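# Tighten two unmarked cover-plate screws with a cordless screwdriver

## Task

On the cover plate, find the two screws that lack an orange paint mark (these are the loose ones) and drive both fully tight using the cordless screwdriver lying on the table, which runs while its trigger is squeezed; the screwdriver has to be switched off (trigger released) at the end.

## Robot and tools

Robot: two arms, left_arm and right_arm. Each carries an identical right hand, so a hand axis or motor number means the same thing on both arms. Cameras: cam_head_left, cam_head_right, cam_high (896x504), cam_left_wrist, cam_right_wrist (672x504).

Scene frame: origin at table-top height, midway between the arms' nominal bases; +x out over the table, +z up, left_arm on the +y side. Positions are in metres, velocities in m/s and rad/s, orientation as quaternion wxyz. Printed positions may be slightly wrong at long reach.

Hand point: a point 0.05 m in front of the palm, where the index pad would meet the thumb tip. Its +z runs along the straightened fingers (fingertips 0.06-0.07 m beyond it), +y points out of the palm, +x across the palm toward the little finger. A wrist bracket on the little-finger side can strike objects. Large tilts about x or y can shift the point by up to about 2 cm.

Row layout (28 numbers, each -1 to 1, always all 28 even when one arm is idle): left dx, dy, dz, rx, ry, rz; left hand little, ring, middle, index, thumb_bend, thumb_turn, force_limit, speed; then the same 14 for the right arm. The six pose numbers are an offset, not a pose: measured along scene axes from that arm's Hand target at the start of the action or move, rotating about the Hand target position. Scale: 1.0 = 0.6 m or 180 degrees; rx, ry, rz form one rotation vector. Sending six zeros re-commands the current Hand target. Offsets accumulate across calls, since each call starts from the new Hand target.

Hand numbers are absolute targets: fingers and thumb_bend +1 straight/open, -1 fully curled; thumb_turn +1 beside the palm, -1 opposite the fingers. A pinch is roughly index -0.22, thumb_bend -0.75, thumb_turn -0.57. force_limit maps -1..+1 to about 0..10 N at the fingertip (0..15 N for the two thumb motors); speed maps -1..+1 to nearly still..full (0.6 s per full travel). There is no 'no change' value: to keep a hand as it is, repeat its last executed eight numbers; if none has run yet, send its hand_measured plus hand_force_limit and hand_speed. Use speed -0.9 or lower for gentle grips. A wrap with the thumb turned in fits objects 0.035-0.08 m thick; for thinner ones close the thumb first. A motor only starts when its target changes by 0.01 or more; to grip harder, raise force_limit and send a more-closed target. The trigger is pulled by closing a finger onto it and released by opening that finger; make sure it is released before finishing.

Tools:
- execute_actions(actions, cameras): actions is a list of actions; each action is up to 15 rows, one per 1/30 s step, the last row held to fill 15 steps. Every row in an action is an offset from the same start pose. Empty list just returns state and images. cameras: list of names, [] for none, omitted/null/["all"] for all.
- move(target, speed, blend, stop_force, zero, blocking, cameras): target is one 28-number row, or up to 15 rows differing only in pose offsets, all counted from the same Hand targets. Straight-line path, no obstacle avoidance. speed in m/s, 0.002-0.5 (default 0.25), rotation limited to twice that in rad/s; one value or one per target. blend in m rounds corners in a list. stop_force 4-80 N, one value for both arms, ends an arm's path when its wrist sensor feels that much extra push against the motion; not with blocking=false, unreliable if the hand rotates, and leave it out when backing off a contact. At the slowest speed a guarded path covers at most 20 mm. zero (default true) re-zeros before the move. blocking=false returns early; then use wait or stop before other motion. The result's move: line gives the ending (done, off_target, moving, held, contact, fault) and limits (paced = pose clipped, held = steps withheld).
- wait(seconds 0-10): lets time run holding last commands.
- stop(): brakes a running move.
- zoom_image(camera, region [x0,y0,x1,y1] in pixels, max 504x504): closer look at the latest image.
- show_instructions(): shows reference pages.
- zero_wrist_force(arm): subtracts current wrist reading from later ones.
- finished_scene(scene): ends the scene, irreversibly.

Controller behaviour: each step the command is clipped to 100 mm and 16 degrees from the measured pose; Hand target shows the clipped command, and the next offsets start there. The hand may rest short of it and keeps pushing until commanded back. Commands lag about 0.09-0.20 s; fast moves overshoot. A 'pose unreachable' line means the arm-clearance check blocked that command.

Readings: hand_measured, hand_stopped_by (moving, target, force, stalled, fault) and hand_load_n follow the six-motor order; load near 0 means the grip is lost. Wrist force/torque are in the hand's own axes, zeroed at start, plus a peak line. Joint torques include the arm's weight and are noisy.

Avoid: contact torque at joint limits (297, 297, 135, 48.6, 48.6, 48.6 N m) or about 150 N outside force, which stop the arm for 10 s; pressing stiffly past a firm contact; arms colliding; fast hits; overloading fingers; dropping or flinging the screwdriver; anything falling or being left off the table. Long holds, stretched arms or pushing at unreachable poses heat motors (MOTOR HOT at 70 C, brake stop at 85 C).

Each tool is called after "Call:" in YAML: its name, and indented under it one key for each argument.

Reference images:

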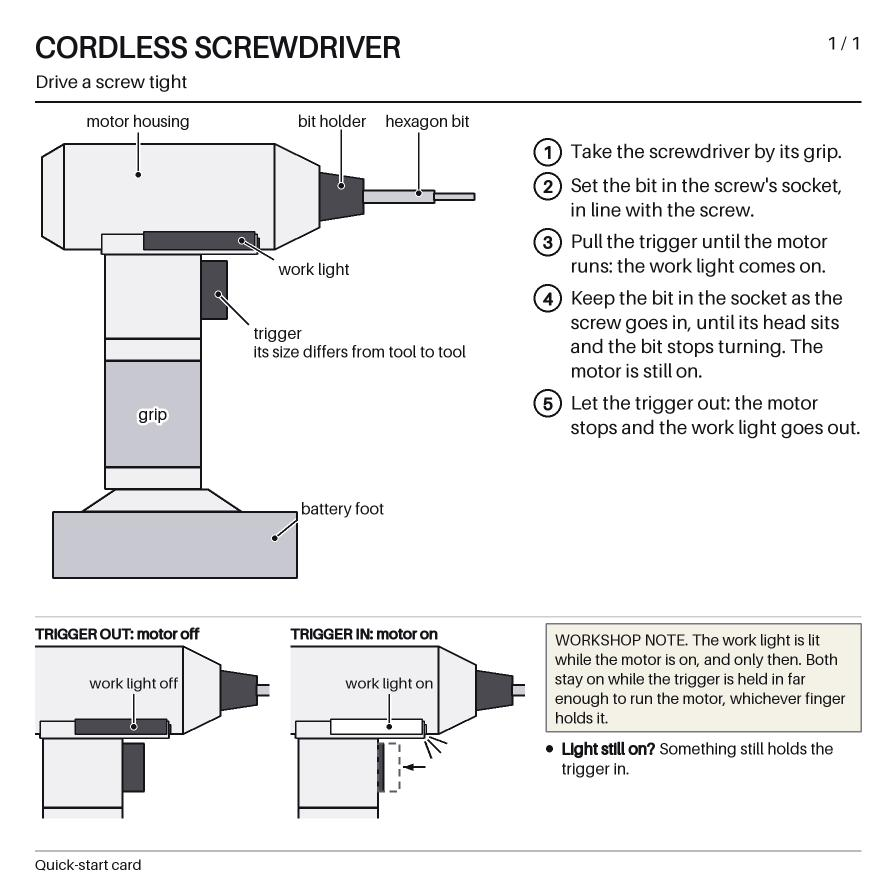

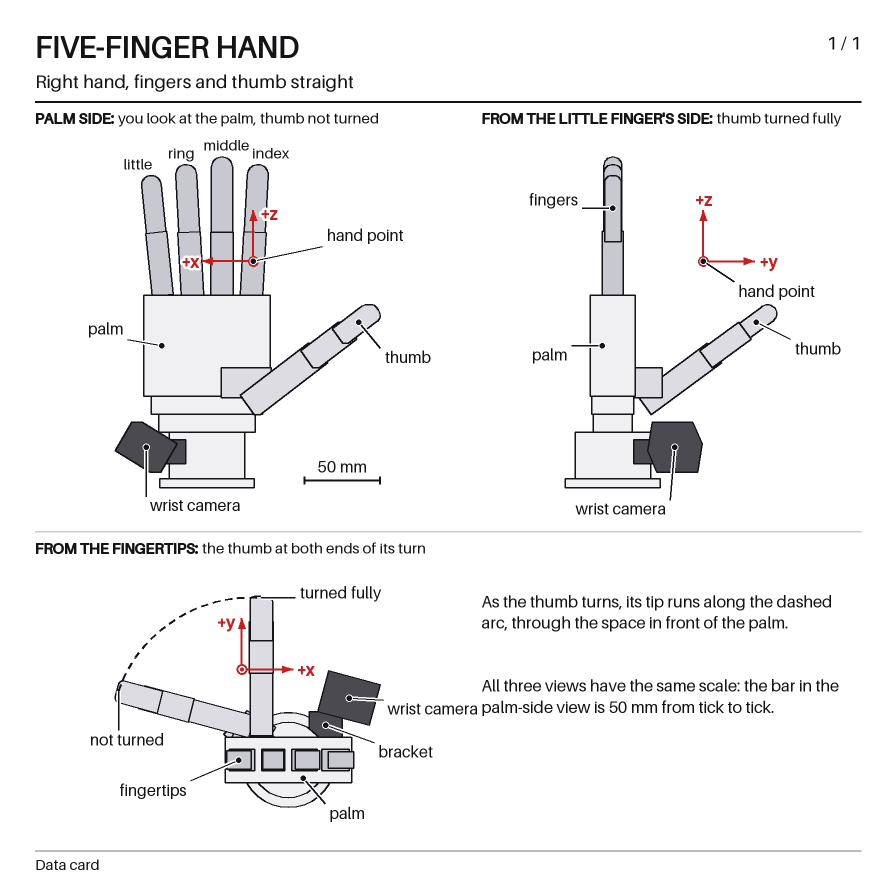

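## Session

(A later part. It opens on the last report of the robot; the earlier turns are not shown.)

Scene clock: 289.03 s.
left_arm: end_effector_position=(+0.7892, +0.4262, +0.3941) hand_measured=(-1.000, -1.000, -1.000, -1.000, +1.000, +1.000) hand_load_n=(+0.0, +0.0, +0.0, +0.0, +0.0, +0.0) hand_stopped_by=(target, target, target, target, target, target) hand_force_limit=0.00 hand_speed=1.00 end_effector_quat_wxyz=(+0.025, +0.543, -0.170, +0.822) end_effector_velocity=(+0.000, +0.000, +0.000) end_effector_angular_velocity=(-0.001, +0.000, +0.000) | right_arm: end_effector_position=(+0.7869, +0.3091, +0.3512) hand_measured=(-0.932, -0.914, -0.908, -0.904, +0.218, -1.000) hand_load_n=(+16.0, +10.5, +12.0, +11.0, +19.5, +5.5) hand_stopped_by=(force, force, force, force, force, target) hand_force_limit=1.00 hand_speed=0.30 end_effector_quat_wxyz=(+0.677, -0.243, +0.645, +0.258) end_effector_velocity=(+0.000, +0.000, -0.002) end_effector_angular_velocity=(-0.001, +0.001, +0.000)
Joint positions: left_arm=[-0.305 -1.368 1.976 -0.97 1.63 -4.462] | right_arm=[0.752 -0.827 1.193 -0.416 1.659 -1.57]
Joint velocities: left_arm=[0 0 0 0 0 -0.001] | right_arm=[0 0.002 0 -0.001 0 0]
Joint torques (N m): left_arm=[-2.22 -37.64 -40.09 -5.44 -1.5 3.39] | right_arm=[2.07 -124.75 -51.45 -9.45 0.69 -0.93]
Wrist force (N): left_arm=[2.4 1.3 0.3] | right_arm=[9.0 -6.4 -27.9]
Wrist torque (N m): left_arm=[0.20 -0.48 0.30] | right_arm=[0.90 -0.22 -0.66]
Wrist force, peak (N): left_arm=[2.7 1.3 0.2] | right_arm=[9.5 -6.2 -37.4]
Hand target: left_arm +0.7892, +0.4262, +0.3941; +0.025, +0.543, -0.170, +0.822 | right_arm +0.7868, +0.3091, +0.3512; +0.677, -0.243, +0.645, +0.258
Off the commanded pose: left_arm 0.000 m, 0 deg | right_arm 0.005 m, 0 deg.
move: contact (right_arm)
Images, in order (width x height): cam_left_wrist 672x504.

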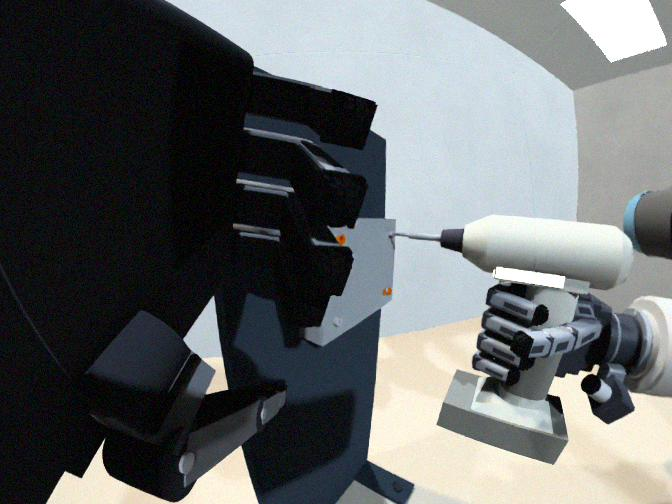

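Call:
move:
  target: [0,0,0,0,0,0,-1,-1,-1,-1,1,1,0,1,-0.00044,-0.00179,0.0004,0,0,0,-0.98,-0.98,-0.98,-1,-0.98,-1,1.0,0.3]
  speed: 0.004
  cameras: ["cam_left_wrist"]

Call:
zoom_image:
  camera: "cam_left_wrist"
  region: [378, 218, 408, 248]

Scene clock: 290.70 s.
left_arm: end_effector_position=(+0.7892, +0.4262, +0.3941) hand_measured=(-1.000, -1.000, -1.000, -1.000, +1.000, +1.000) hand_load_n=(+0.0, +0.0, +0.0, +0.0, +0.0, +0.0) hand_stopped_by=(target, target, target, target, target, target) hand_force_limit=0.00 hand_speed=1.00 end_effector_quat_wxyz=(+0.025, +0.543, -0.170, +0.822) end_effector_velocity=(+0.000, +0.000, +0.000) end_effector_angular_velocity=(-0.002, +0.000, +0.001) | right_arm: end_effector_position=(+0.7866, +0.3081, +0.3516) hand_measured=(-0.932, -0.914, -0.908, -0.904, +0.218, -1.000) hand_load_n=(+13.0, +9.5, +12.5, +13.0, +18.0, +7.5) hand_stopped_by=(force, force, force, force, force, target) hand_force_limit=1.00 hand_speed=0.30 end_effector_quat_wxyz=(+0.677, -0.243, +0.645, +0.258) end_effector_velocity=(+0.000, +0.000, +0.000) end_effector_angular_velocity=(+0.000, +0.000, +0.000)
Joint positions: left_arm=[-0.305 -1.368 1.976 -0.97 1.63 -4.462] | right_arm=[0.751 -0.828 1.196 -0.417 1.658 -1.57]
Joint velocities: left_arm=[0 0 0 -0.001 -0.001 -0.001] | right_arm=[0 0 0 0 0 0]
Joint torques (N m): left_arm=[0.12 -38.06 -38.61 -5.04 -1.95 3.36] | right_arm=[-12.77 -114.23 -36.5 -4.43 -1.19 0.85]
Wrist force (N): left_arm=[2.3 1.4 0.3] | right_arm=[1.4 -2.4 6.3]
Wrist torque (N m): left_arm=[0.20 -0.48 0.29] | right_arm=[-0.77 0.33 -1.18]
Wrist force, peak (N): left_arm=[2.7 1.2 0.3] | right_arm=[9.2 -6.4 -27.8]
Hand target: left_arm +0.7892, +0.4262, +0.3941; +0.025, +0.543, -0.170, +0.822 | right_arm +0.7866, +0.3081, +0.3515; +0.677, -0.243, +0.645, +0.258
Off the commanded pose: left_arm 0.000 m, 0 deg | right_arm 0.000 m, 0 deg.
move: done
Images, in order (width x height): cam_left_wrist 672x504.

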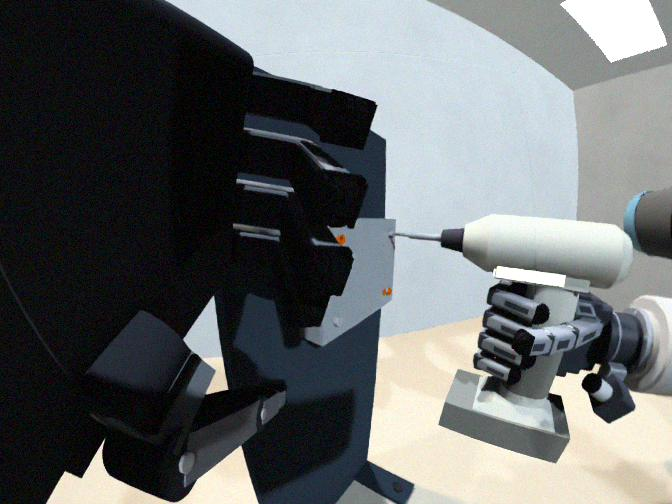

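Scaled by 16.800 from the camera's 672x504 image, which has a finer 960x720 frame.

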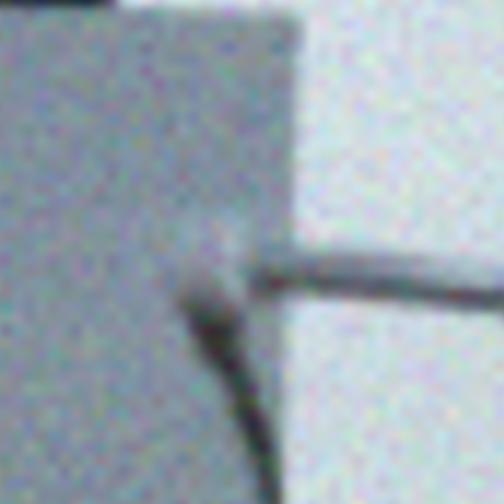

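Call:
move:
  target: [0,0,0,0,0,0,-1,-1,-1,-1,1,1,0,1,0.00044,0.00031,0,0,0,0,-0.98,-0.98,-0.98,-0.3,-0.98,-1,1.0,0.3]
  speed: 0.004
  cameras: ["cam_left_wrist"]

Call:
zoom_image:
  camera: "cam_left_wrist"
  region: [378, 218, 408, 248]

Scene clock: 291.67 s.
left_arm: end_effector_position=(+0.7892, +0.4262, +0.3941) hand_measured=(-1.000, -1.000, -1.000, -1.000, +1.000, +1.000) hand_load_n=(+0.0, +0.0, +0.0, +0.0, +0.0, +0.0) hand_stopped_by=(target, target, target, target, target, target) hand_force_limit=0.00 hand_speed=1.00 end_effector_quat_wxyz=(+0.025, +0.543, -0.170, +0.822) end_effector_velocity=(+0.000, +0.001, +0.001) end_effector_angular_velocity=(+0.000, -0.001, +0.002) | right_arm: end_effector_position=(+0.7868, +0.3082, +0.3515) hand_measured=(-0.932, -0.914, -0.908, -0.300, +0.218, -1.000) hand_load_n=(+14.0, +10.5, +13.5, +0.0, +17.0, +8.0) hand_stopped_by=(force, force, force, target, force, target) hand_force_limit=1.00 hand_speed=0.30 end_effector_quat_wxyz=(+0.677, -0.243, +0.645, +0.258) end_effector_velocity=(+0.000, +0.000, +0.001) end_effector_angular_velocity=(+0.000, -0.001, +0.000)
Joint positions: left_arm=[-0.305 -1.368 1.976 -0.97 1.63 -4.462] | right_arm=[0.751 -0.828 1.195 -0.416 1.658 -1.57]
Joint velocities: left_arm=[0.001 0 0 -0.001 -0.001 0.001] | right_arm=[0 -0.001 0 0.001 0 0]
Joint torques (N m): left_arm=[-1.94 -37.36 -39.35 -5.19 -2 3.04] | right_arm=[-10.86 -98.47 -48.66 -0.55 -1.78 1.43]
Wrist force (N): left_arm=[2.1 1.2 0.5] | right_arm=[1.3 -5.8 -4.7]
Wrist torque (N m): left_arm=[0.16 -0.45 0.27] | right_arm=[-0.05 -0.23 -0.15]
Wrist force, peak (N): left_arm=[2.5 1.3 0.5] | right_arm=[1.0 -5.9 -6.9]
Hand target: left_arm +0.7892, +0.4262, +0.3941; +0.025, +0.543, -0.170, +0.822 | right_arm +0.7868, +0.3082, +0.3515; +0.677, -0.243, +0.645, +0.258
Off the commanded pose: left_arm 0.000 m, 0 deg | right_arm 0.000 m, 0 deg.
move: done
Images, in order (width x height): cam_left_wrist 672x504.

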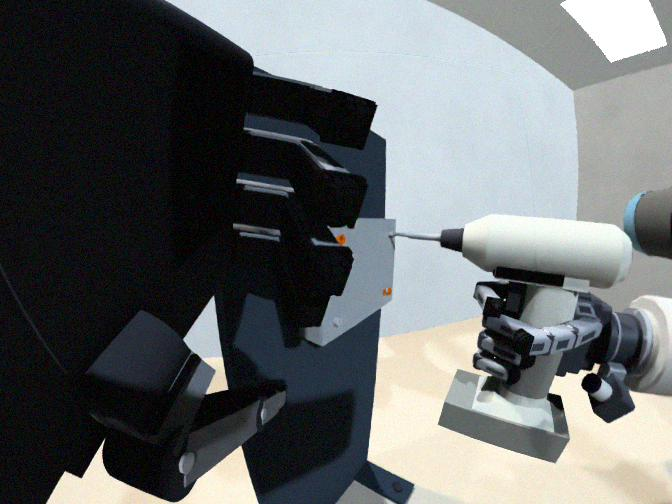

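Scaled by 16.800 from the camera's 672x504 image, which has a finer 960x720 frame.

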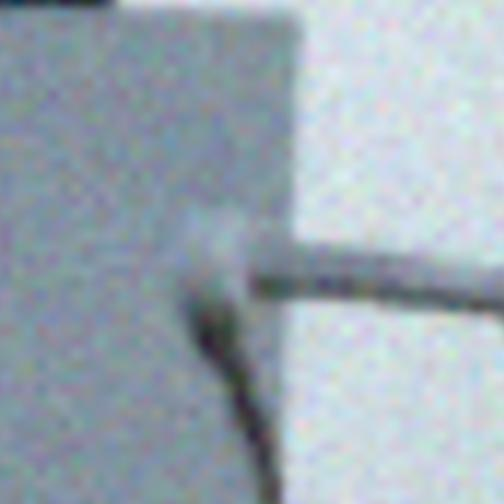

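Call:
move:
  target: [0,0,0,0,0,0,-1,-1,-1,-1,1,1,0,1,-0.0027,-0.0019,0,0,0,0,-0.98,-0.98,-0.98,-0.3,-0.98,-1,1.0,0.3]
  speed: 0.006
  cameras: ["cam_left_wrist"]

Call:
zoom_image:
  camera: "cam_left_wrist"
  region: [378, 218, 408, 248]

Scene clock: 292.53 s.
left_arm: end_effector_position=(+0.7892, +0.4262, +0.3941) hand_measured=(-1.000, -1.000, -1.000, -1.000, +1.000, +1.000) hand_load_n=(+0.0, +0.0, +0.0, +0.0, +0.0, +0.0) hand_stopped_by=(target, target, target, target, target, target) hand_force_limit=0.00 hand_speed=1.00 end_effector_quat_wxyz=(+0.025, +0.543, -0.170, +0.822) end_effector_velocity=(+0.000, +0.000, +0.000) end_effector_angular_velocity=(+0.002, -0.002, +0.001) | right_arm: end_effector_position=(+0.7852, +0.3071, +0.3514) hand_measured=(-0.932, -0.914, -0.908, -0.300, +0.218, -1.000) hand_load_n=(+14.0, +11.0, +15.5, +0.0, +12.0, +8.5) hand_stopped_by=(force, force, force, target, force, target) hand_force_limit=1.00 hand_speed=0.30 end_effector_quat_wxyz=(+0.677, -0.243, +0.645, +0.258) end_effector_velocity=(+0.000, +0.000, -0.002) end_effector_angular_velocity=(-0.002, +0.002, +0.000)
Joint positions: left_arm=[-0.305 -1.368 1.976 -0.97 1.63 -4.462] | right_arm=[0.752 -0.831 1.2 -0.419 1.659 -1.57]
Joint velocities: left_arm=[0 0 0 -0.001 0 0.003] | right_arm=[0 0.002 0 0.001 0 0]
Joint torques (N m): left_arm=[0.43 -37.91 -38.98 -5.14 -1.34 3.06] | right_arm=[14.82 -117.65 -48.12 -6.56 2.18 0.28]
Wrist force (N): left_arm=[2.3 0.9 0.5] | right_arm=[5.4 -2.7 -3.8]
Wrist torque (N m): left_arm=[0.11 -0.48 0.28] | right_arm=[-0.38 0.24 -0.11]
Wrist force, peak (N): left_arm=[2.6 1.4 0.6] | right_arm=[5.3 -3.0 -8.1]
Hand target: left_arm +0.7892, +0.4262, +0.3941; +0.025, +0.543, -0.170, +0.822 | right_arm +0.7852, +0.3071, +0.3515; +0.677, -0.243, +0.645, +0.258
Off the commanded pose: left_arm 0.000 m, 0 deg | right_arm 0.000 m, 0 deg.
move: done
Images, in order (width x height): cam_left_wrist 672x504.

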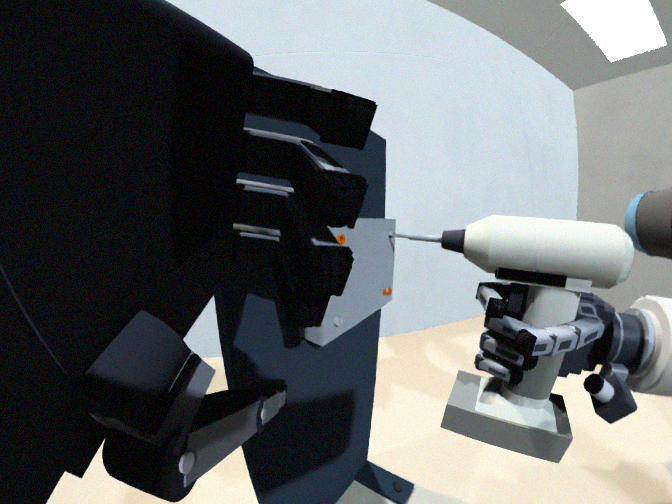

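Scaled by 16.800 from the camera's 672x504 image, which has a finer 960x720 frame.

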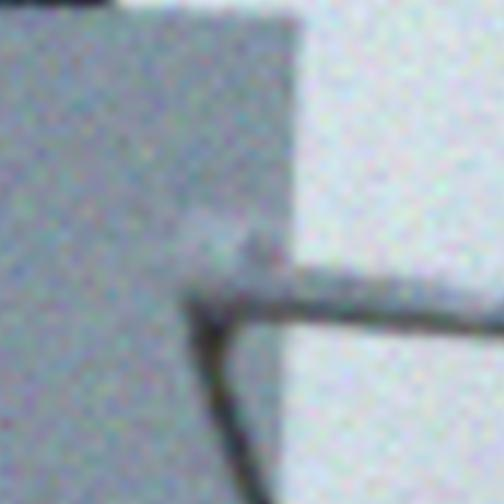

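Call:
move:
  target: [0,0,0,0,0,0,-1,-1,-1,-1,1,1,0,1,-0.02,-0.014,0,0,0,0,-0.98,-0.98,-0.98,-0.3,-0.98,-1,1.0,0.3]
  speed: 0.03
  cameras: ["cam_left_wrist"]

Call:
zoom_image:
  camera: "cam_left_wrist"
  region: [378, 218, 408, 248]

Call:
zoom_image:
  camera: "cam_left_wrist"
  region: [372, 277, 402, 307]

Scene clock: 293.63 s.
left_arm: end_effector_position=(+0.7892, +0.4262, +0.3941) hand_measured=(-1.000, -1.000, -1.000, -1.000, +1.000, +1.000) hand_load_n=(+0.0, +0.0, +0.0, +0.0, +0.0, +0.0) hand_stopped_by=(target, target, target, target, target, target) hand_force_limit=0.00 hand_speed=1.00 end_effector_quat_wxyz=(+0.025, +0.543, -0.170, +0.822) end_effector_velocity=(+0.000, +0.000, +0.000) end_effector_angular_velocity=(+0.000, +0.000, +0.000) | right_arm: end_effector_position=(+0.7731, +0.2987, +0.3516) hand_measured=(-0.932, -0.914, -0.908, -0.300, +0.218, -1.000) hand_load_n=(+14.0, +11.0, +15.5, +0.0, +12.0, +8.5) hand_stopped_by=(force, force, force, target, force, target) hand_force_limit=1.00 hand_speed=0.30 end_effector_quat_wxyz=(+0.677, -0.243, +0.645, +0.258) end_effector_velocity=(+0.001, +0.001, +0.001) end_effector_angular_velocity=(+0.001, -0.001, +0.000)
Joint positions: left_arm=[-0.305 -1.368 1.976 -0.97 1.63 -4.462] | right_arm=[0.755 -0.853 1.24 -0.436 1.662 -1.571]
Joint velocities: left_arm=[0 0 0 0 0 0] | right_arm=[0 0.001 -0.003 0.001 0 0]
Joint torques (N m): left_arm=[-2.4 -36.44 -39.37 -5.25 -2.15 2.89] | right_arm=[3.92 -101.26 -53.28 -1.26 0.71 -2.1]
Wrist force (N): left_arm=[2.0 1.3 0.4] | right_arm=[5.5 -2.9 -3.2]
Wrist torque (N m): left_arm=[0.19 -0.44 0.28] | right_arm=[-0.43 0.21 -0.12]
Wrist force, peak (N): left_arm=[2.6 1.6 0.8] | right_arm=[6.0 -2.9 -3.4]
Hand target: left_arm +0.7892, +0.4262, +0.3941; +0.025, +0.543, -0.170, +0.822 | right_arm +0.7732, +0.2987, +0.3515; +0.677, -0.243, +0.645, +0.258
Off the commanded pose: left_arm 0.000 m, 0 deg | right_arm 0.000 m, 0 deg.
move: done
Images, in order (width x height): cam_left_wrist 672x504.

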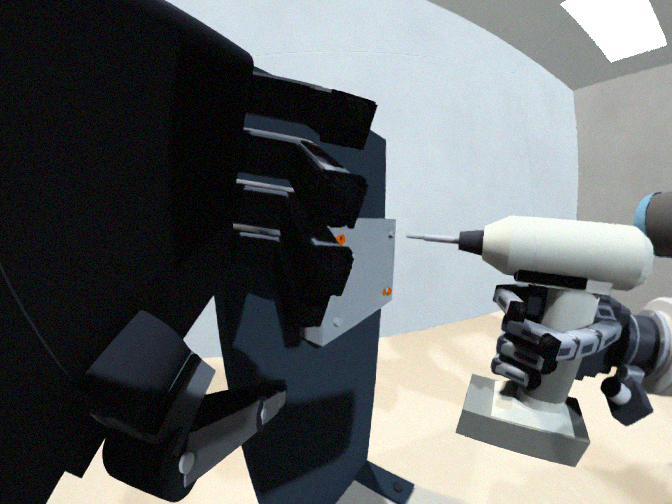

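Scaled by 16.800 from the camera's 672x504 image, which has a finer 960x720 frame.

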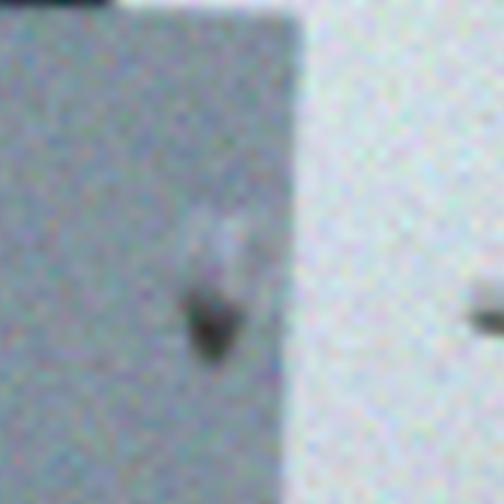

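Scaled by 16.800 from the camera's 672x504 image, which has a finer 960x720 frame.

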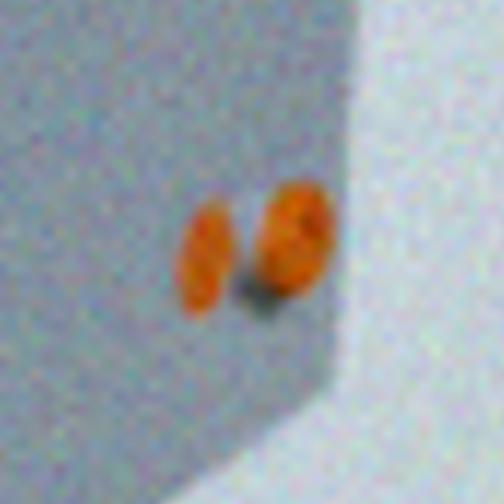

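Call:
zoom_image:
  camera: "cam_left_wrist"
  region: [376, 226, 400, 250]

Call:
zoom_image:
  camera: "cam_left_wrist"
  region: [374, 280, 398, 304]

Call:
wait:
  seconds: 0
  cameras: ["cam_right_wrist","cam_high"]

Call:
zoom_image:
  camera: "cam_high"
  region: [415, 160, 465, 210]

Scaled by 21.000 from the camera's 672x504 image, which has a finer 960x720 frame.

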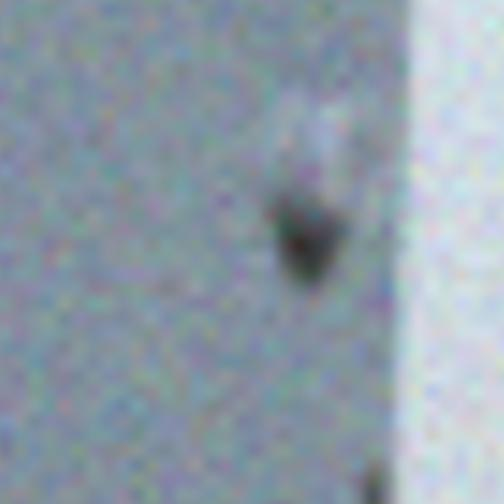

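Scaled by 21.000 from the camera's 672x504 image, which has a finer 960x720 frame.

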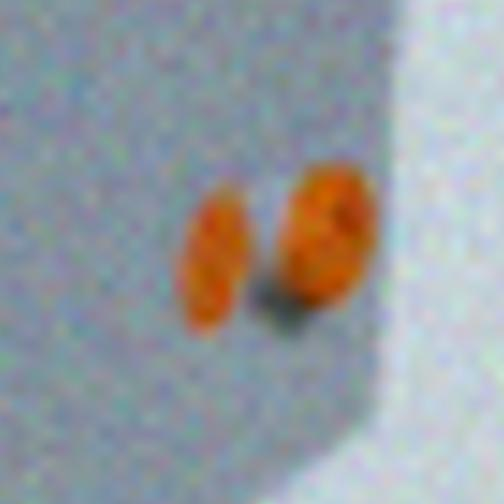

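Scene clock: 294.17 s.
left_arm: end_effector_position=(+0.7892, +0.4262, +0.3941) hand_measured=(-1.000, -1.000, -1.000, -1.000, +1.000, +1.000) hand_load_n=(+0.0, +0.0, +0.0, +0.0, +0.0, +0.0) hand_stopped_by=(target, target, target, target, target, target) hand_force_limit=0.00 hand_speed=1.00 end_effector_quat_wxyz=(+0.025, +0.543, -0.170, +0.822) end_effector_velocity=(+0.000, +0.000, -0.001) end_effector_angular_velocity=(+0.000, +0.001, +0.000) | right_arm: end_effector_position=(+0.7731, +0.2987, +0.3515) hand_measured=(-0.932, -0.914, -0.908, -0.300, +0.218, -1.000) hand_load_n=(+14.0, +11.0, +15.5, +0.0, +12.5, +8.5) hand_stopped_by=(force, force, force, target, force, target) hand_force_limit=1.00 hand_speed=0.30 end_effector_quat_wxyz=(+0.677, -0.243, +0.645, +0.258) end_effector_velocity=(+0.000, +0.000, +0.000) end_effector_angular_velocity=(+0.000, +0.000, +0.000)
Joint positions: left_arm=[-0.305 -1.368 1.976 -0.97 1.63 -4.462] | right_arm=[0.755 -0.853 1.24 -0.436 1.662 -1.571]
Joint velocities: left_arm=[0 0.001 0 0.001 0 0] | right_arm=[0 0 0 0.001 0 0]
Joint torques (N m): left_arm=[-2.96 -37.49 -39.05 -5.24 -1.7 3.33] | right_arm=[-11.26 -101.66 -52.13 -2.09 -0.4 -1.96]
Wrist force (N): left_arm=[1.9 1.7 0.5] | right_arm=[5.5 -2.9 -3.3]
Wrist torque (N m): left_arm=[0.23 -0.43 0.28] | right_arm=[-0.41 0.21 -0.12]
Wrist force, peak (N): left_arm=[2.3 1.7 0.6] | right_arm=[5.7 -3.0 -3.4]
Hand target: left_arm +0.7892, +0.4262, +0.3941; +0.025, +0.543, -0.170, +0.822 | right_arm +0.7732, +0.2987, +0.3515; +0.677, -0.243, +0.645, +0.258
Off the commanded pose: left_arm 0.000 m, 0 deg | right_arm 0.000 m, 0 deg.
Images, in order (width x height): cam_high 896x504, cam_right_wrist 672x504.

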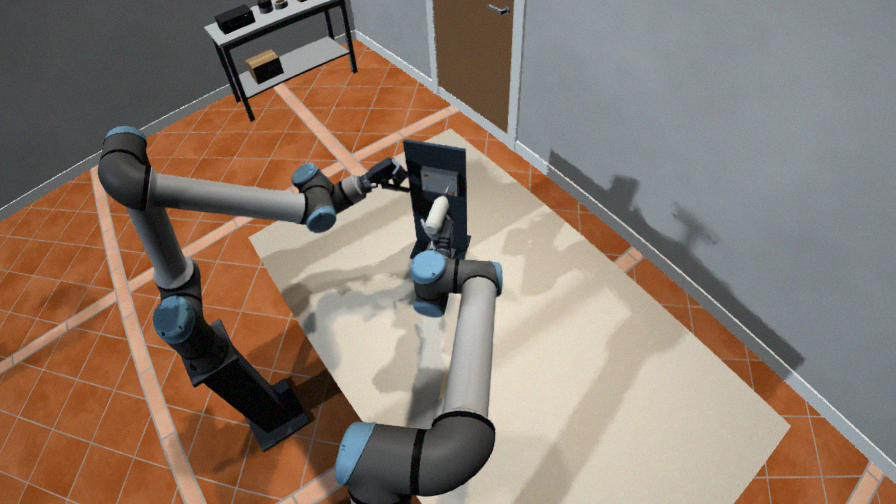

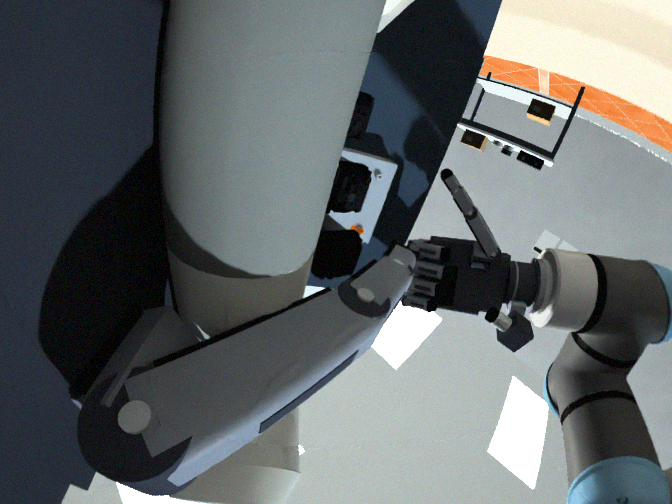

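Scaled by 10.080.

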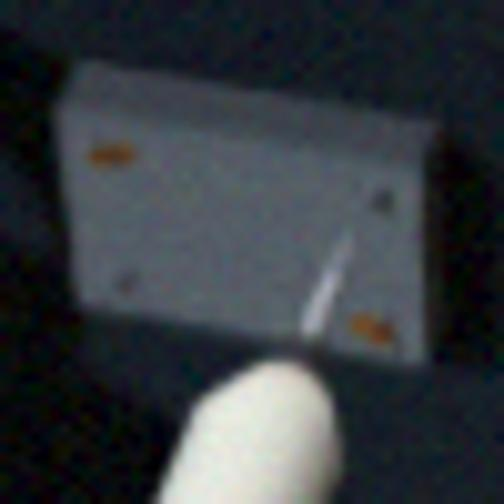

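Call:
zoom_image:
  camera: "cam_right_wrist"
  region: [335, 150, 405, 245]

Call:
zoom_image:
  camera: "cam_right_wrist"
  region: [360, 155, 395, 190]

Call:
zoom_image:
  camera: "cam_high"
  region: [445, 172, 461, 200]

Scaled by 5.305 from the camera's 672x504 image, which has a finer 960x720 frame.

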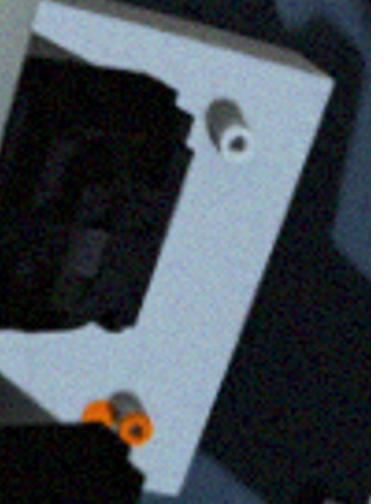

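Scaled by 14.400 from the camera's 672x504 image, which has a finer 960x720 frame.

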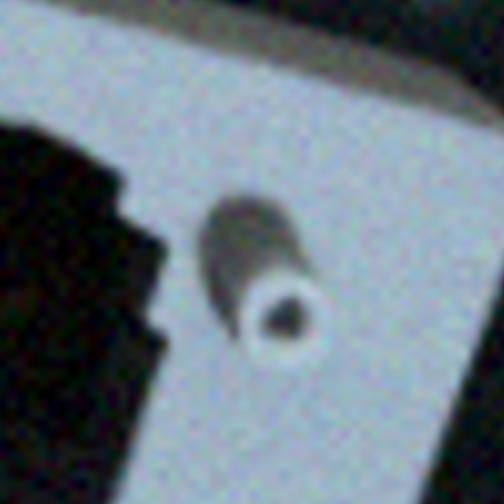

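Scaled by 18.000.

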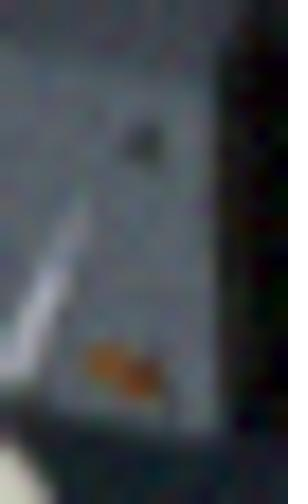

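Call:
zoom_image:
  camera: "cam_left_wrist"
  region: [395, 200, 515, 290]

This scene's latest camera images include none from cam_left_wrist. They are from: cam_high, cam_right_wrist. cam_left_wrist's image comes with the result of a call that names it in "cameras".

Call:
wait:
  seconds: 0
  cameras: ["cam_left_wrist"]

Call:
zoom_image:
  camera: "cam_left_wrist"
  region: [375, 190, 525, 300]

Scene clock: 296.53 s.
left_arm: end_effector_position=(+0.7892, +0.4262, +0.3941) hand_measured=(-1.000, -1.000, -1.000, -1.000, +1.000, +1.000) hand_load_n=(+0.0, +0.0, +0.5, +0.0, +0.5, +0.0) hand_stopped_by=(target, target, target, target, target, target) hand_force_limit=0.00 hand_speed=1.00 end_effector_quat_wxyz=(+0.025, +0.543, -0.170, +0.822) end_effector_velocity=(+0.000, +0.001, -0.001) end_effector_angular_velocity=(+0.001, +0.001, +0.001) | right_arm: end_effector_position=(+0.7732, +0.2987, +0.3515) hand_measured=(-0.932, -0.914, -0.908, -0.300, +0.218, -1.000) hand_load_n=(+14.0, +11.0, +15.5, +0.0, +12.5, +8.5) hand_stopped_by=(force, force, force, target, force, target) hand_force_limit=1.00 hand_speed=0.30 end_effector_quat_wxyz=(+0.677, -0.243, +0.645, +0.258) end_effector_velocity=(+0.000, +0.000, +0.000) end_effector_angular_velocity=(+0.000, +0.000, +0.000)
Joint positions: left_arm=[-0.305 -1.368 1.976 -0.97 1.63 -4.462] | right_arm=[0.755 -0.853 1.24 -0.436 1.662 -1.571]
Joint velocities: left_arm=[0.001 0.001 0 0 0 0.001] | right_arm=[0 0 0 -0.001 0 0]
Joint torques (N m): left_arm=[-2.22 -39.03 -36.83 -4.74 -1.35 3.38] | right_arm=[-14.34 -103 -47.8 -4.17 -0.51 -1.78]
Wrist force (N): left_arm=[1.9 1.6 0.6] | right_arm=[5.7 -2.6 -3.2]
Wrist torque (N m): left_arm=[0.21 -0.43 0.28] | right_arm=[-0.39 0.18 -0.10]
Wrist force, peak (N): left_arm=[2.7 1.1 0.3] | right_arm=[5.9 -3.3 -3.3]
Hand target: left_arm +0.7892, +0.4262, +0.3941; +0.025, +0.543, -0.170, +0.822 | right_arm +0.7732, +0.2987, +0.3515; +0.677, -0.243, +0.645, +0.258
Off the commanded pose: left_arm 0.000 m, 0 deg | right_arm 0.000 m, 0 deg.
Images, in order (width x height): cam_left_wrist 672x504.

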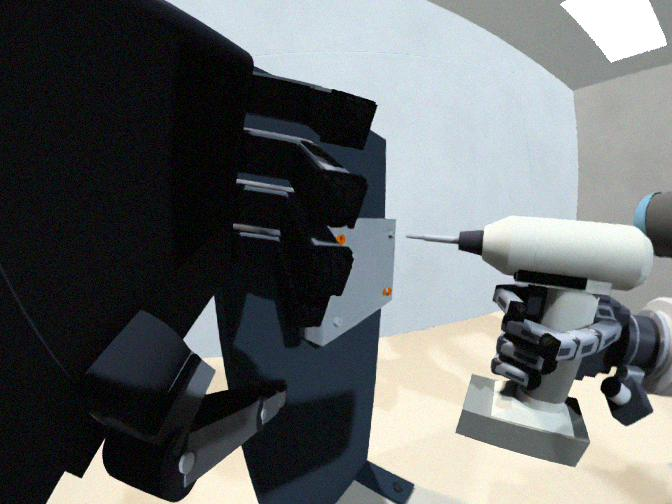

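Scaled by 3.360 from the camera's 672x504 image, which has a finer 960x720 frame.

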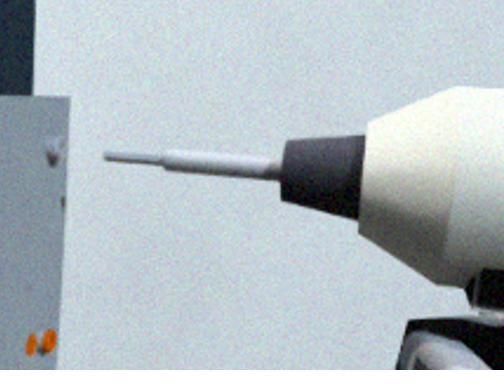

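Call:
move:
  target: [0,0,0,0,0,0,-1,-1,-1,-1,1,1,0,1,0,0,0,0,0,0,-0.98,-0.98,-0.98,-1,-0.98,-1,1.0,0.3]
  cameras: []

Call:
move:
  target: [0,0,0,0,0,0,-1,-1,-1,-1,1,1,0,1,-0.0068,-0.0048,0.0133,-0.0128,0.0182,0,-0.98,-0.98,-0.98,-1,-0.98,-1,1.0,0.3]
  speed: 0.03
  cameras: ["cam_left_wrist"]

Call:
zoom_image:
  camera: "cam_left_wrist"
  region: [375, 190, 525, 300]

Call:
zoom_image:
  camera: "cam_left_wrist"
  region: [378, 218, 408, 248]

Scene clock: 297.50 s.
left_arm: end_effector_position=(+0.7892, +0.4262, +0.3941) hand_measured=(-1.000, -1.000, -1.000, -1.000, +1.000, +1.000) hand_load_n=(+0.0, +0.0, +0.0, +0.0, +0.0, +0.0) hand_stopped_by=(target, target, target, target, target, target) hand_force_limit=0.00 hand_speed=1.00 end_effector_quat_wxyz=(+0.025, +0.543, -0.170, +0.822) end_effector_velocity=(+0.000, +0.000, +0.000) end_effector_angular_velocity=(-0.002, +0.000, -0.001) | right_arm: end_effector_position=(+0.7732, +0.2987, +0.3515) hand_measured=(-0.932, -0.914, -0.908, -0.900, +0.218, -1.000) hand_load_n=(+14.0, +11.0, +15.5, +14.0, +12.0, +8.0) hand_stopped_by=(force, force, force, force, force, target) hand_force_limit=1.00 hand_speed=0.30 end_effector_quat_wxyz=(+0.677, -0.243, +0.645, +0.258) end_effector_velocity=(+0.000, +0.000, +0.001) end_effector_angular_velocity=(+0.002, -0.001, +0.000)
Joint positions: left_arm=[-0.305 -1.368 1.976 -0.97 1.63 -4.462] | right_arm=[0.755 -0.853 1.24 -0.436 1.662 -1.571]
Joint velocities: left_arm=[0 0 0 -0.001 0 -0.002] | right_arm=[0 -0.001 0 -0.001 0 0]
Joint torques (N m): left_arm=[-1.33 -37.14 -38.22 -4.65 -2.25 2.98] | right_arm=[-14.1 -103.39 -46.19 -4.56 -0.48 -1.8]
Wrist force (N): left_arm=[2.4 1.2 0.3] | right_arm=[5.5 -3.1 -3.3]
Wrist torque (N m): left_arm=[0.17 -0.49 0.29] | right_arm=[-0.45 0.21 -0.12]
Wrist force, peak (N): left_arm=[2.7 1.3 0.2] | right_arm=[5.8 -3.0 -3.5]
Hand target: left_arm +0.7892, +0.4262, +0.3941; +0.025, +0.543, -0.170, +0.822 | right_arm +0.7732, +0.2987, +0.3515; +0.677, -0.243, +0.645, +0.258
Off the commanded pose: left_arm 0.000 m, 0 deg | right_arm 0.000 m, 0 deg.
move: done
No camera images: "cameras" was empty.

Scene clock: 298.97 s.
left_arm: end_effector_position=(+0.7892, +0.4262, +0.3941) hand_measured=(-1.000, -1.000, -1.000, -1.000, +1.000, +1.000) hand_load_n=(+0.0, +0.0, +0.0, +0.0, +0.0, +0.0) hand_stopped_by=(target, target, target, target, target, target) hand_force_limit=0.00 hand_speed=1.00 end_effector_quat_wxyz=(+0.025, +0.543, -0.170, +0.822) end_effector_velocity=(+0.000, +0.000, +0.000) end_effector_angular_velocity=(+0.001, +0.000, +0.000) | right_arm: end_effector_position=(+0.7691, +0.2958, +0.3596) hand_measured=(-0.932, -0.914, -0.908, -0.900, +0.218, -1.000) hand_load_n=(+14.0, +11.0, +15.5, +14.0, +12.0, +8.0) hand_stopped_by=(force, force, force, force, force, target) hand_force_limit=1.00 hand_speed=0.30 end_effector_quat_wxyz=(+0.653, -0.249, +0.669, +0.252) end_effector_velocity=(+0.000, +0.000, -0.001) end_effector_angular_velocity=(+0.001, -0.002, -0.001)
Joint positions: left_arm=[-0.305 -1.368 1.976 -0.97 1.63 -4.462] | right_arm=[0.756 -0.868 1.215 -0.328 1.664 -1.556]
Joint velocities: left_arm=[0 0 0 0 0 0.001] | right_arm=[0 0.001 0.001 -0.003 0.001 0]
Joint torques (N m): left_arm=[-2.21 -39 -36.86 -5.17 -1.9 3.61] | right_arm=[12.85 -103.87 -41.06 -6.11 1.89 -0.29]
Wrist force (N): left_arm=[2.2 1.2 0.5] | right_arm=[5.6 -2.9 -2.7]
Wrist torque (N m): left_arm=[0.16 -0.47 0.28] | right_arm=[-0.43 0.16 -0.12]
Wrist force, peak (N): left_arm=[2.8 1.4 0.4] | right_arm=[6.0 -2.8 -3.1]
Hand target: left_arm +0.7892, +0.4262, +0.3941; +0.025, +0.543, -0.170, +0.822 | right_arm +0.7691, +0.2958, +0.3594; +0.653, -0.249, +0.669, +0.252
Off the commanded pose: left_arm 0.000 m, 0 deg | right_arm 0.000 m, 0 deg.
move: done
Images, in order (width x height): cam_left_wrist 672x504.

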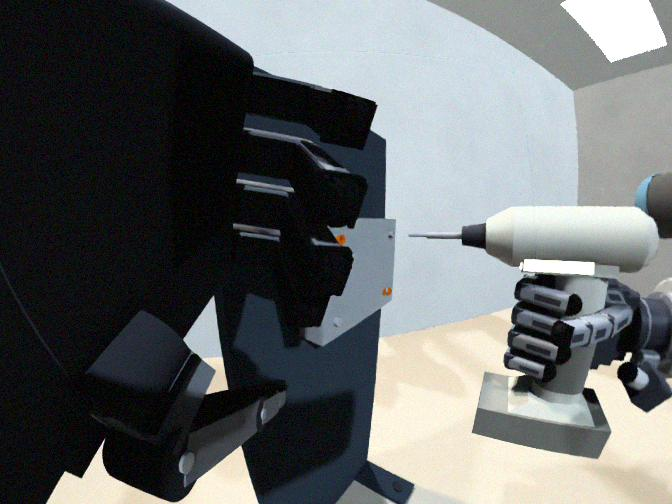

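Scaled by 3.360 from the camera's 672x504 image, which has a finer 960x720 frame.

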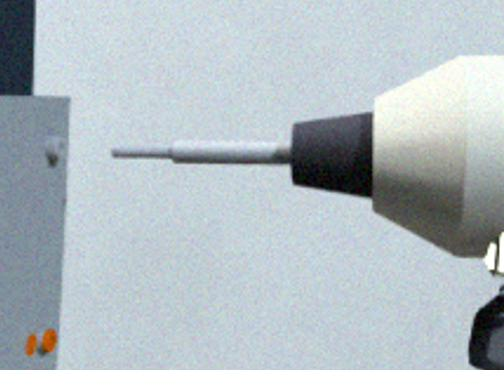

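Scaled by 16.800 from the camera's 672x504 image, which has a finer 960x720 frame.

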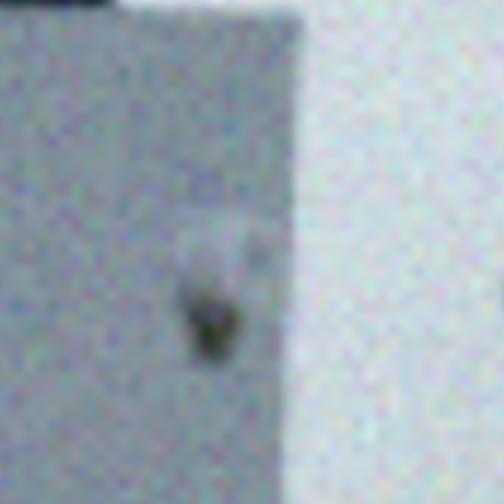

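Call:
move:
  target: [0,0,0,0,0,0,-1,-1,-1,-1,1,1,0,1,0.0164,0.0115,0.0018,0,0,0,-0.98,-0.98,-0.98,-1,-0.98,-1,1.0,0.3]
  speed: 0.015
  cameras: ["cam_left_wrist"]

Call:
zoom_image:
  camera: "cam_left_wrist"
  region: [378, 218, 408, 248]

Scene clock: 300.27 s.
left_arm: end_effector_position=(+0.7892, +0.4262, +0.3941) hand_measured=(-1.000, -1.000, -1.000, -1.000, +1.000, +1.000) hand_load_n=(+0.0, +0.0, +0.0, +0.0, +0.0, +0.0) hand_stopped_by=(target, target, target, target, target, target) hand_force_limit=0.00 hand_speed=1.00 end_effector_quat_wxyz=(+0.025, +0.543, -0.170, +0.822) end_effector_velocity=(+0.000, +0.000, +0.000) end_effector_angular_velocity=(+0.002, +0.000, +0.001) | right_arm: end_effector_position=(+0.7791, +0.3027, +0.3605) hand_measured=(-0.932, -0.914, -0.908, -0.900, +0.218, -1.000) hand_load_n=(+14.0, +11.5, +15.5, +14.5, +12.0, +8.0) hand_stopped_by=(force, force, force, force, force, target) hand_force_limit=1.00 hand_speed=0.30 end_effector_quat_wxyz=(+0.653, -0.249, +0.670, +0.252) end_effector_velocity=(-0.001, -0.001, -0.001) end_effector_angular_velocity=(-0.002, +0.001, +0.000)
Joint positions: left_arm=[-0.305 -1.368 1.976 -0.97 1.63 -4.462] | right_arm=[0.754 -0.849 1.182 -0.312 1.661 -1.557]
Joint velocities: left_arm=[0 0 0 0.001 0 0.002] | right_arm=[0 -0.002 0.003 0 0 -0.001]
Joint torques (N m): left_arm=[2.29 -38.83 -36.05 -4.41 -1.79 3.33] | right_arm=[-9.33 -122.69 -40.85 -5 -0.66 -2]
Wrist force (N): left_arm=[2.1 1.2 0.2] | right_arm=[5.5 -3.3 -2.7]
Wrist torque (N m): left_arm=[0.18 -0.45 0.27] | right_arm=[-0.49 0.18 -0.14]
Wrist force, peak (N): left_arm=[2.6 1.4 0.5] | right_arm=[5.9 -3.1 -3.0]
Hand target: left_arm +0.7892, +0.4262, +0.3941; +0.025, +0.543, -0.170, +0.822 | right_arm +0.7790, +0.3027, +0.3605; +0.653, -0.249, +0.669, +0.252
Off the commanded pose: left_arm 0.000 m, 0 deg | right_arm 0.000 m, 0 deg.
move: done
Images, in order (width x height): cam_left_wrist 672x504.

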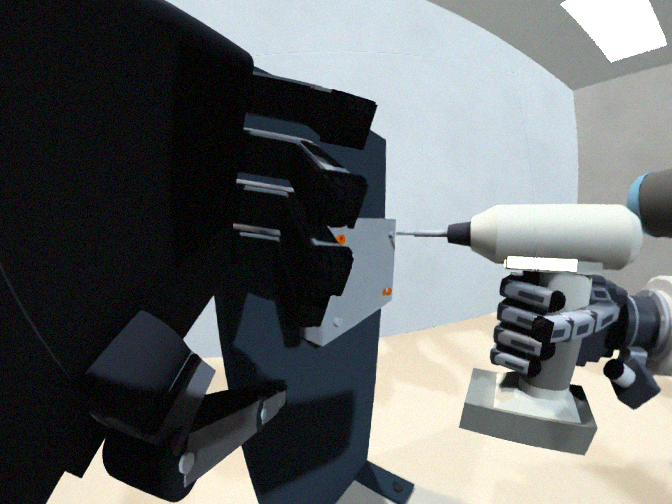

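Scaled by 16.800 from the camera's 672x504 image, which has a finer 960x720 frame.

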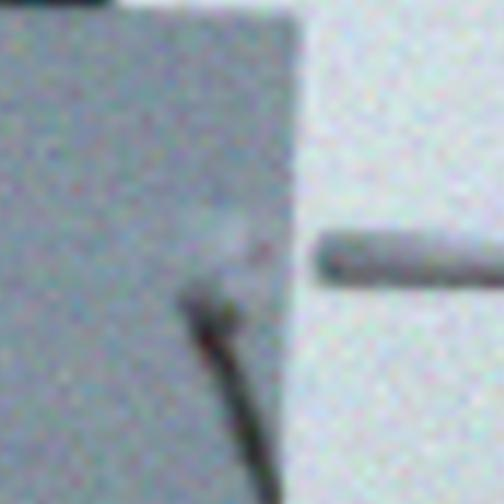

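Call:
move:
  target: [0,0,0,0,0,0,-1,-1,-1,-1,1,1,0,1,0.0082,0.00574,-0.0008,0,0,0,-0.98,-0.98,-0.98,-1,-0.98,-1,1.0,0.3]
  speed: 0.004
  stop_force: 6
  cameras: ["cam_left_wrist"]

Call:
zoom_image:
  camera: "cam_left_wrist"
  region: [378, 218, 408, 248]

Scene clock: 302.70 s.
left_arm: end_effector_position=(+0.7892, +0.4262, +0.3941) hand_measured=(-1.000, -1.000, -1.000, -1.000, +1.000, +1.000) hand_load_n=(+0.0, +0.0, +0.0, +0.0, +0.0, +0.0) hand_stopped_by=(target, target, target, target, target, target) hand_force_limit=0.00 hand_speed=1.00 end_effector_quat_wxyz=(+0.025, +0.543, -0.170, +0.822) end_effector_velocity=(+0.000, +0.000, +0.000) end_effector_angular_velocity=(-0.001, +0.000, +0.000) | right_arm: end_effector_position=(+0.7830, +0.3055, +0.3601) hand_measured=(-0.932, -0.914, -0.908, -0.900, +0.218, -1.000) hand_load_n=(+14.5, +11.0, +15.0, +13.5, +12.5, +8.0) hand_stopped_by=(force, force, force, force, force, target) hand_force_limit=1.00 hand_speed=0.30 end_effector_quat_wxyz=(+0.653, -0.249, +0.669, +0.252) end_effector_velocity=(+0.000, +0.000, +0.000) end_effector_angular_velocity=(+0.000, +0.000, +0.000)
Joint positions: left_arm=[-0.305 -1.368 1.976 -0.97 1.63 -4.462] | right_arm=[0.753 -0.841 1.169 -0.307 1.66 -1.557]
Joint velocities: left_arm=[0 0 0 0 0 -0.001] | right_arm=[0 0 0 0.001 0 0]
Joint torques (N m): left_arm=[1.66 -36.91 -35.49 -4.63 -2.21 3.17] | right_arm=[-4.42 -122.45 -42.67 -6.27 1.89 -1.18]
Wrist force (N): left_arm=[2.3 1.4 0.3] | right_arm=[5.4 -2.7 -4.0]
Wrist torque (N m): left_arm=[0.20 -0.47 0.30] | right_arm=[-0.42 0.16 -0.15]
Wrist force, peak (N): left_arm=[2.8 1.1 0.2] | right_arm=[5.5 -1.1 -10.1]
Hand target: left_arm +0.7892, +0.4262, +0.3941; +0.025, +0.543, -0.170, +0.822 | right_arm +0.7830, +0.3055, +0.3601; +0.653, -0.249, +0.669, +0.252
Off the commanded pose: left_arm 0.000 m, 0 deg | right_arm 0.001 m, 0 deg.
move: contact (right_arm)
Images, in order (width x height): cam_left_wrist 672x504.

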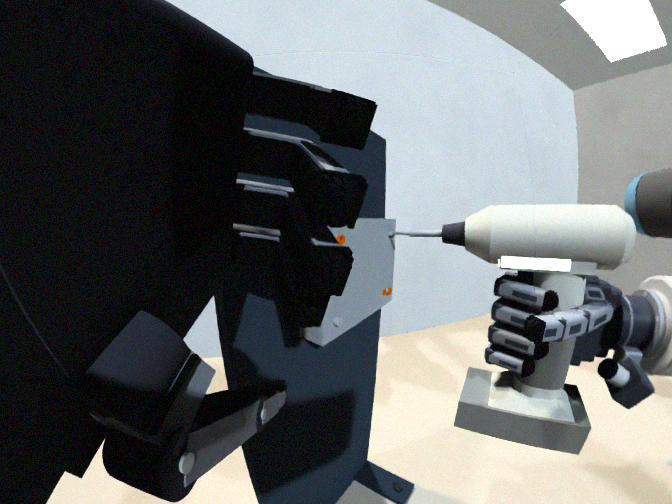

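Scaled by 16.800 from the camera's 672x504 image, which has a finer 960x720 frame.

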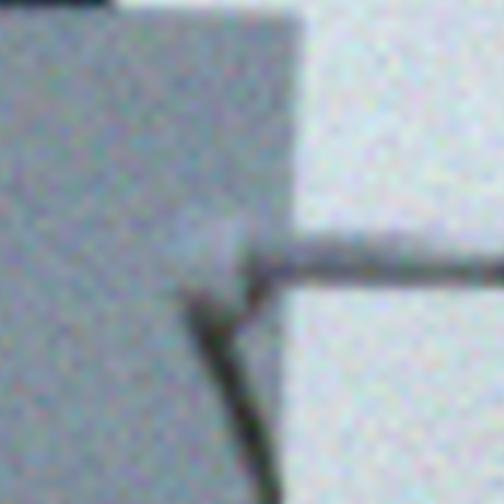

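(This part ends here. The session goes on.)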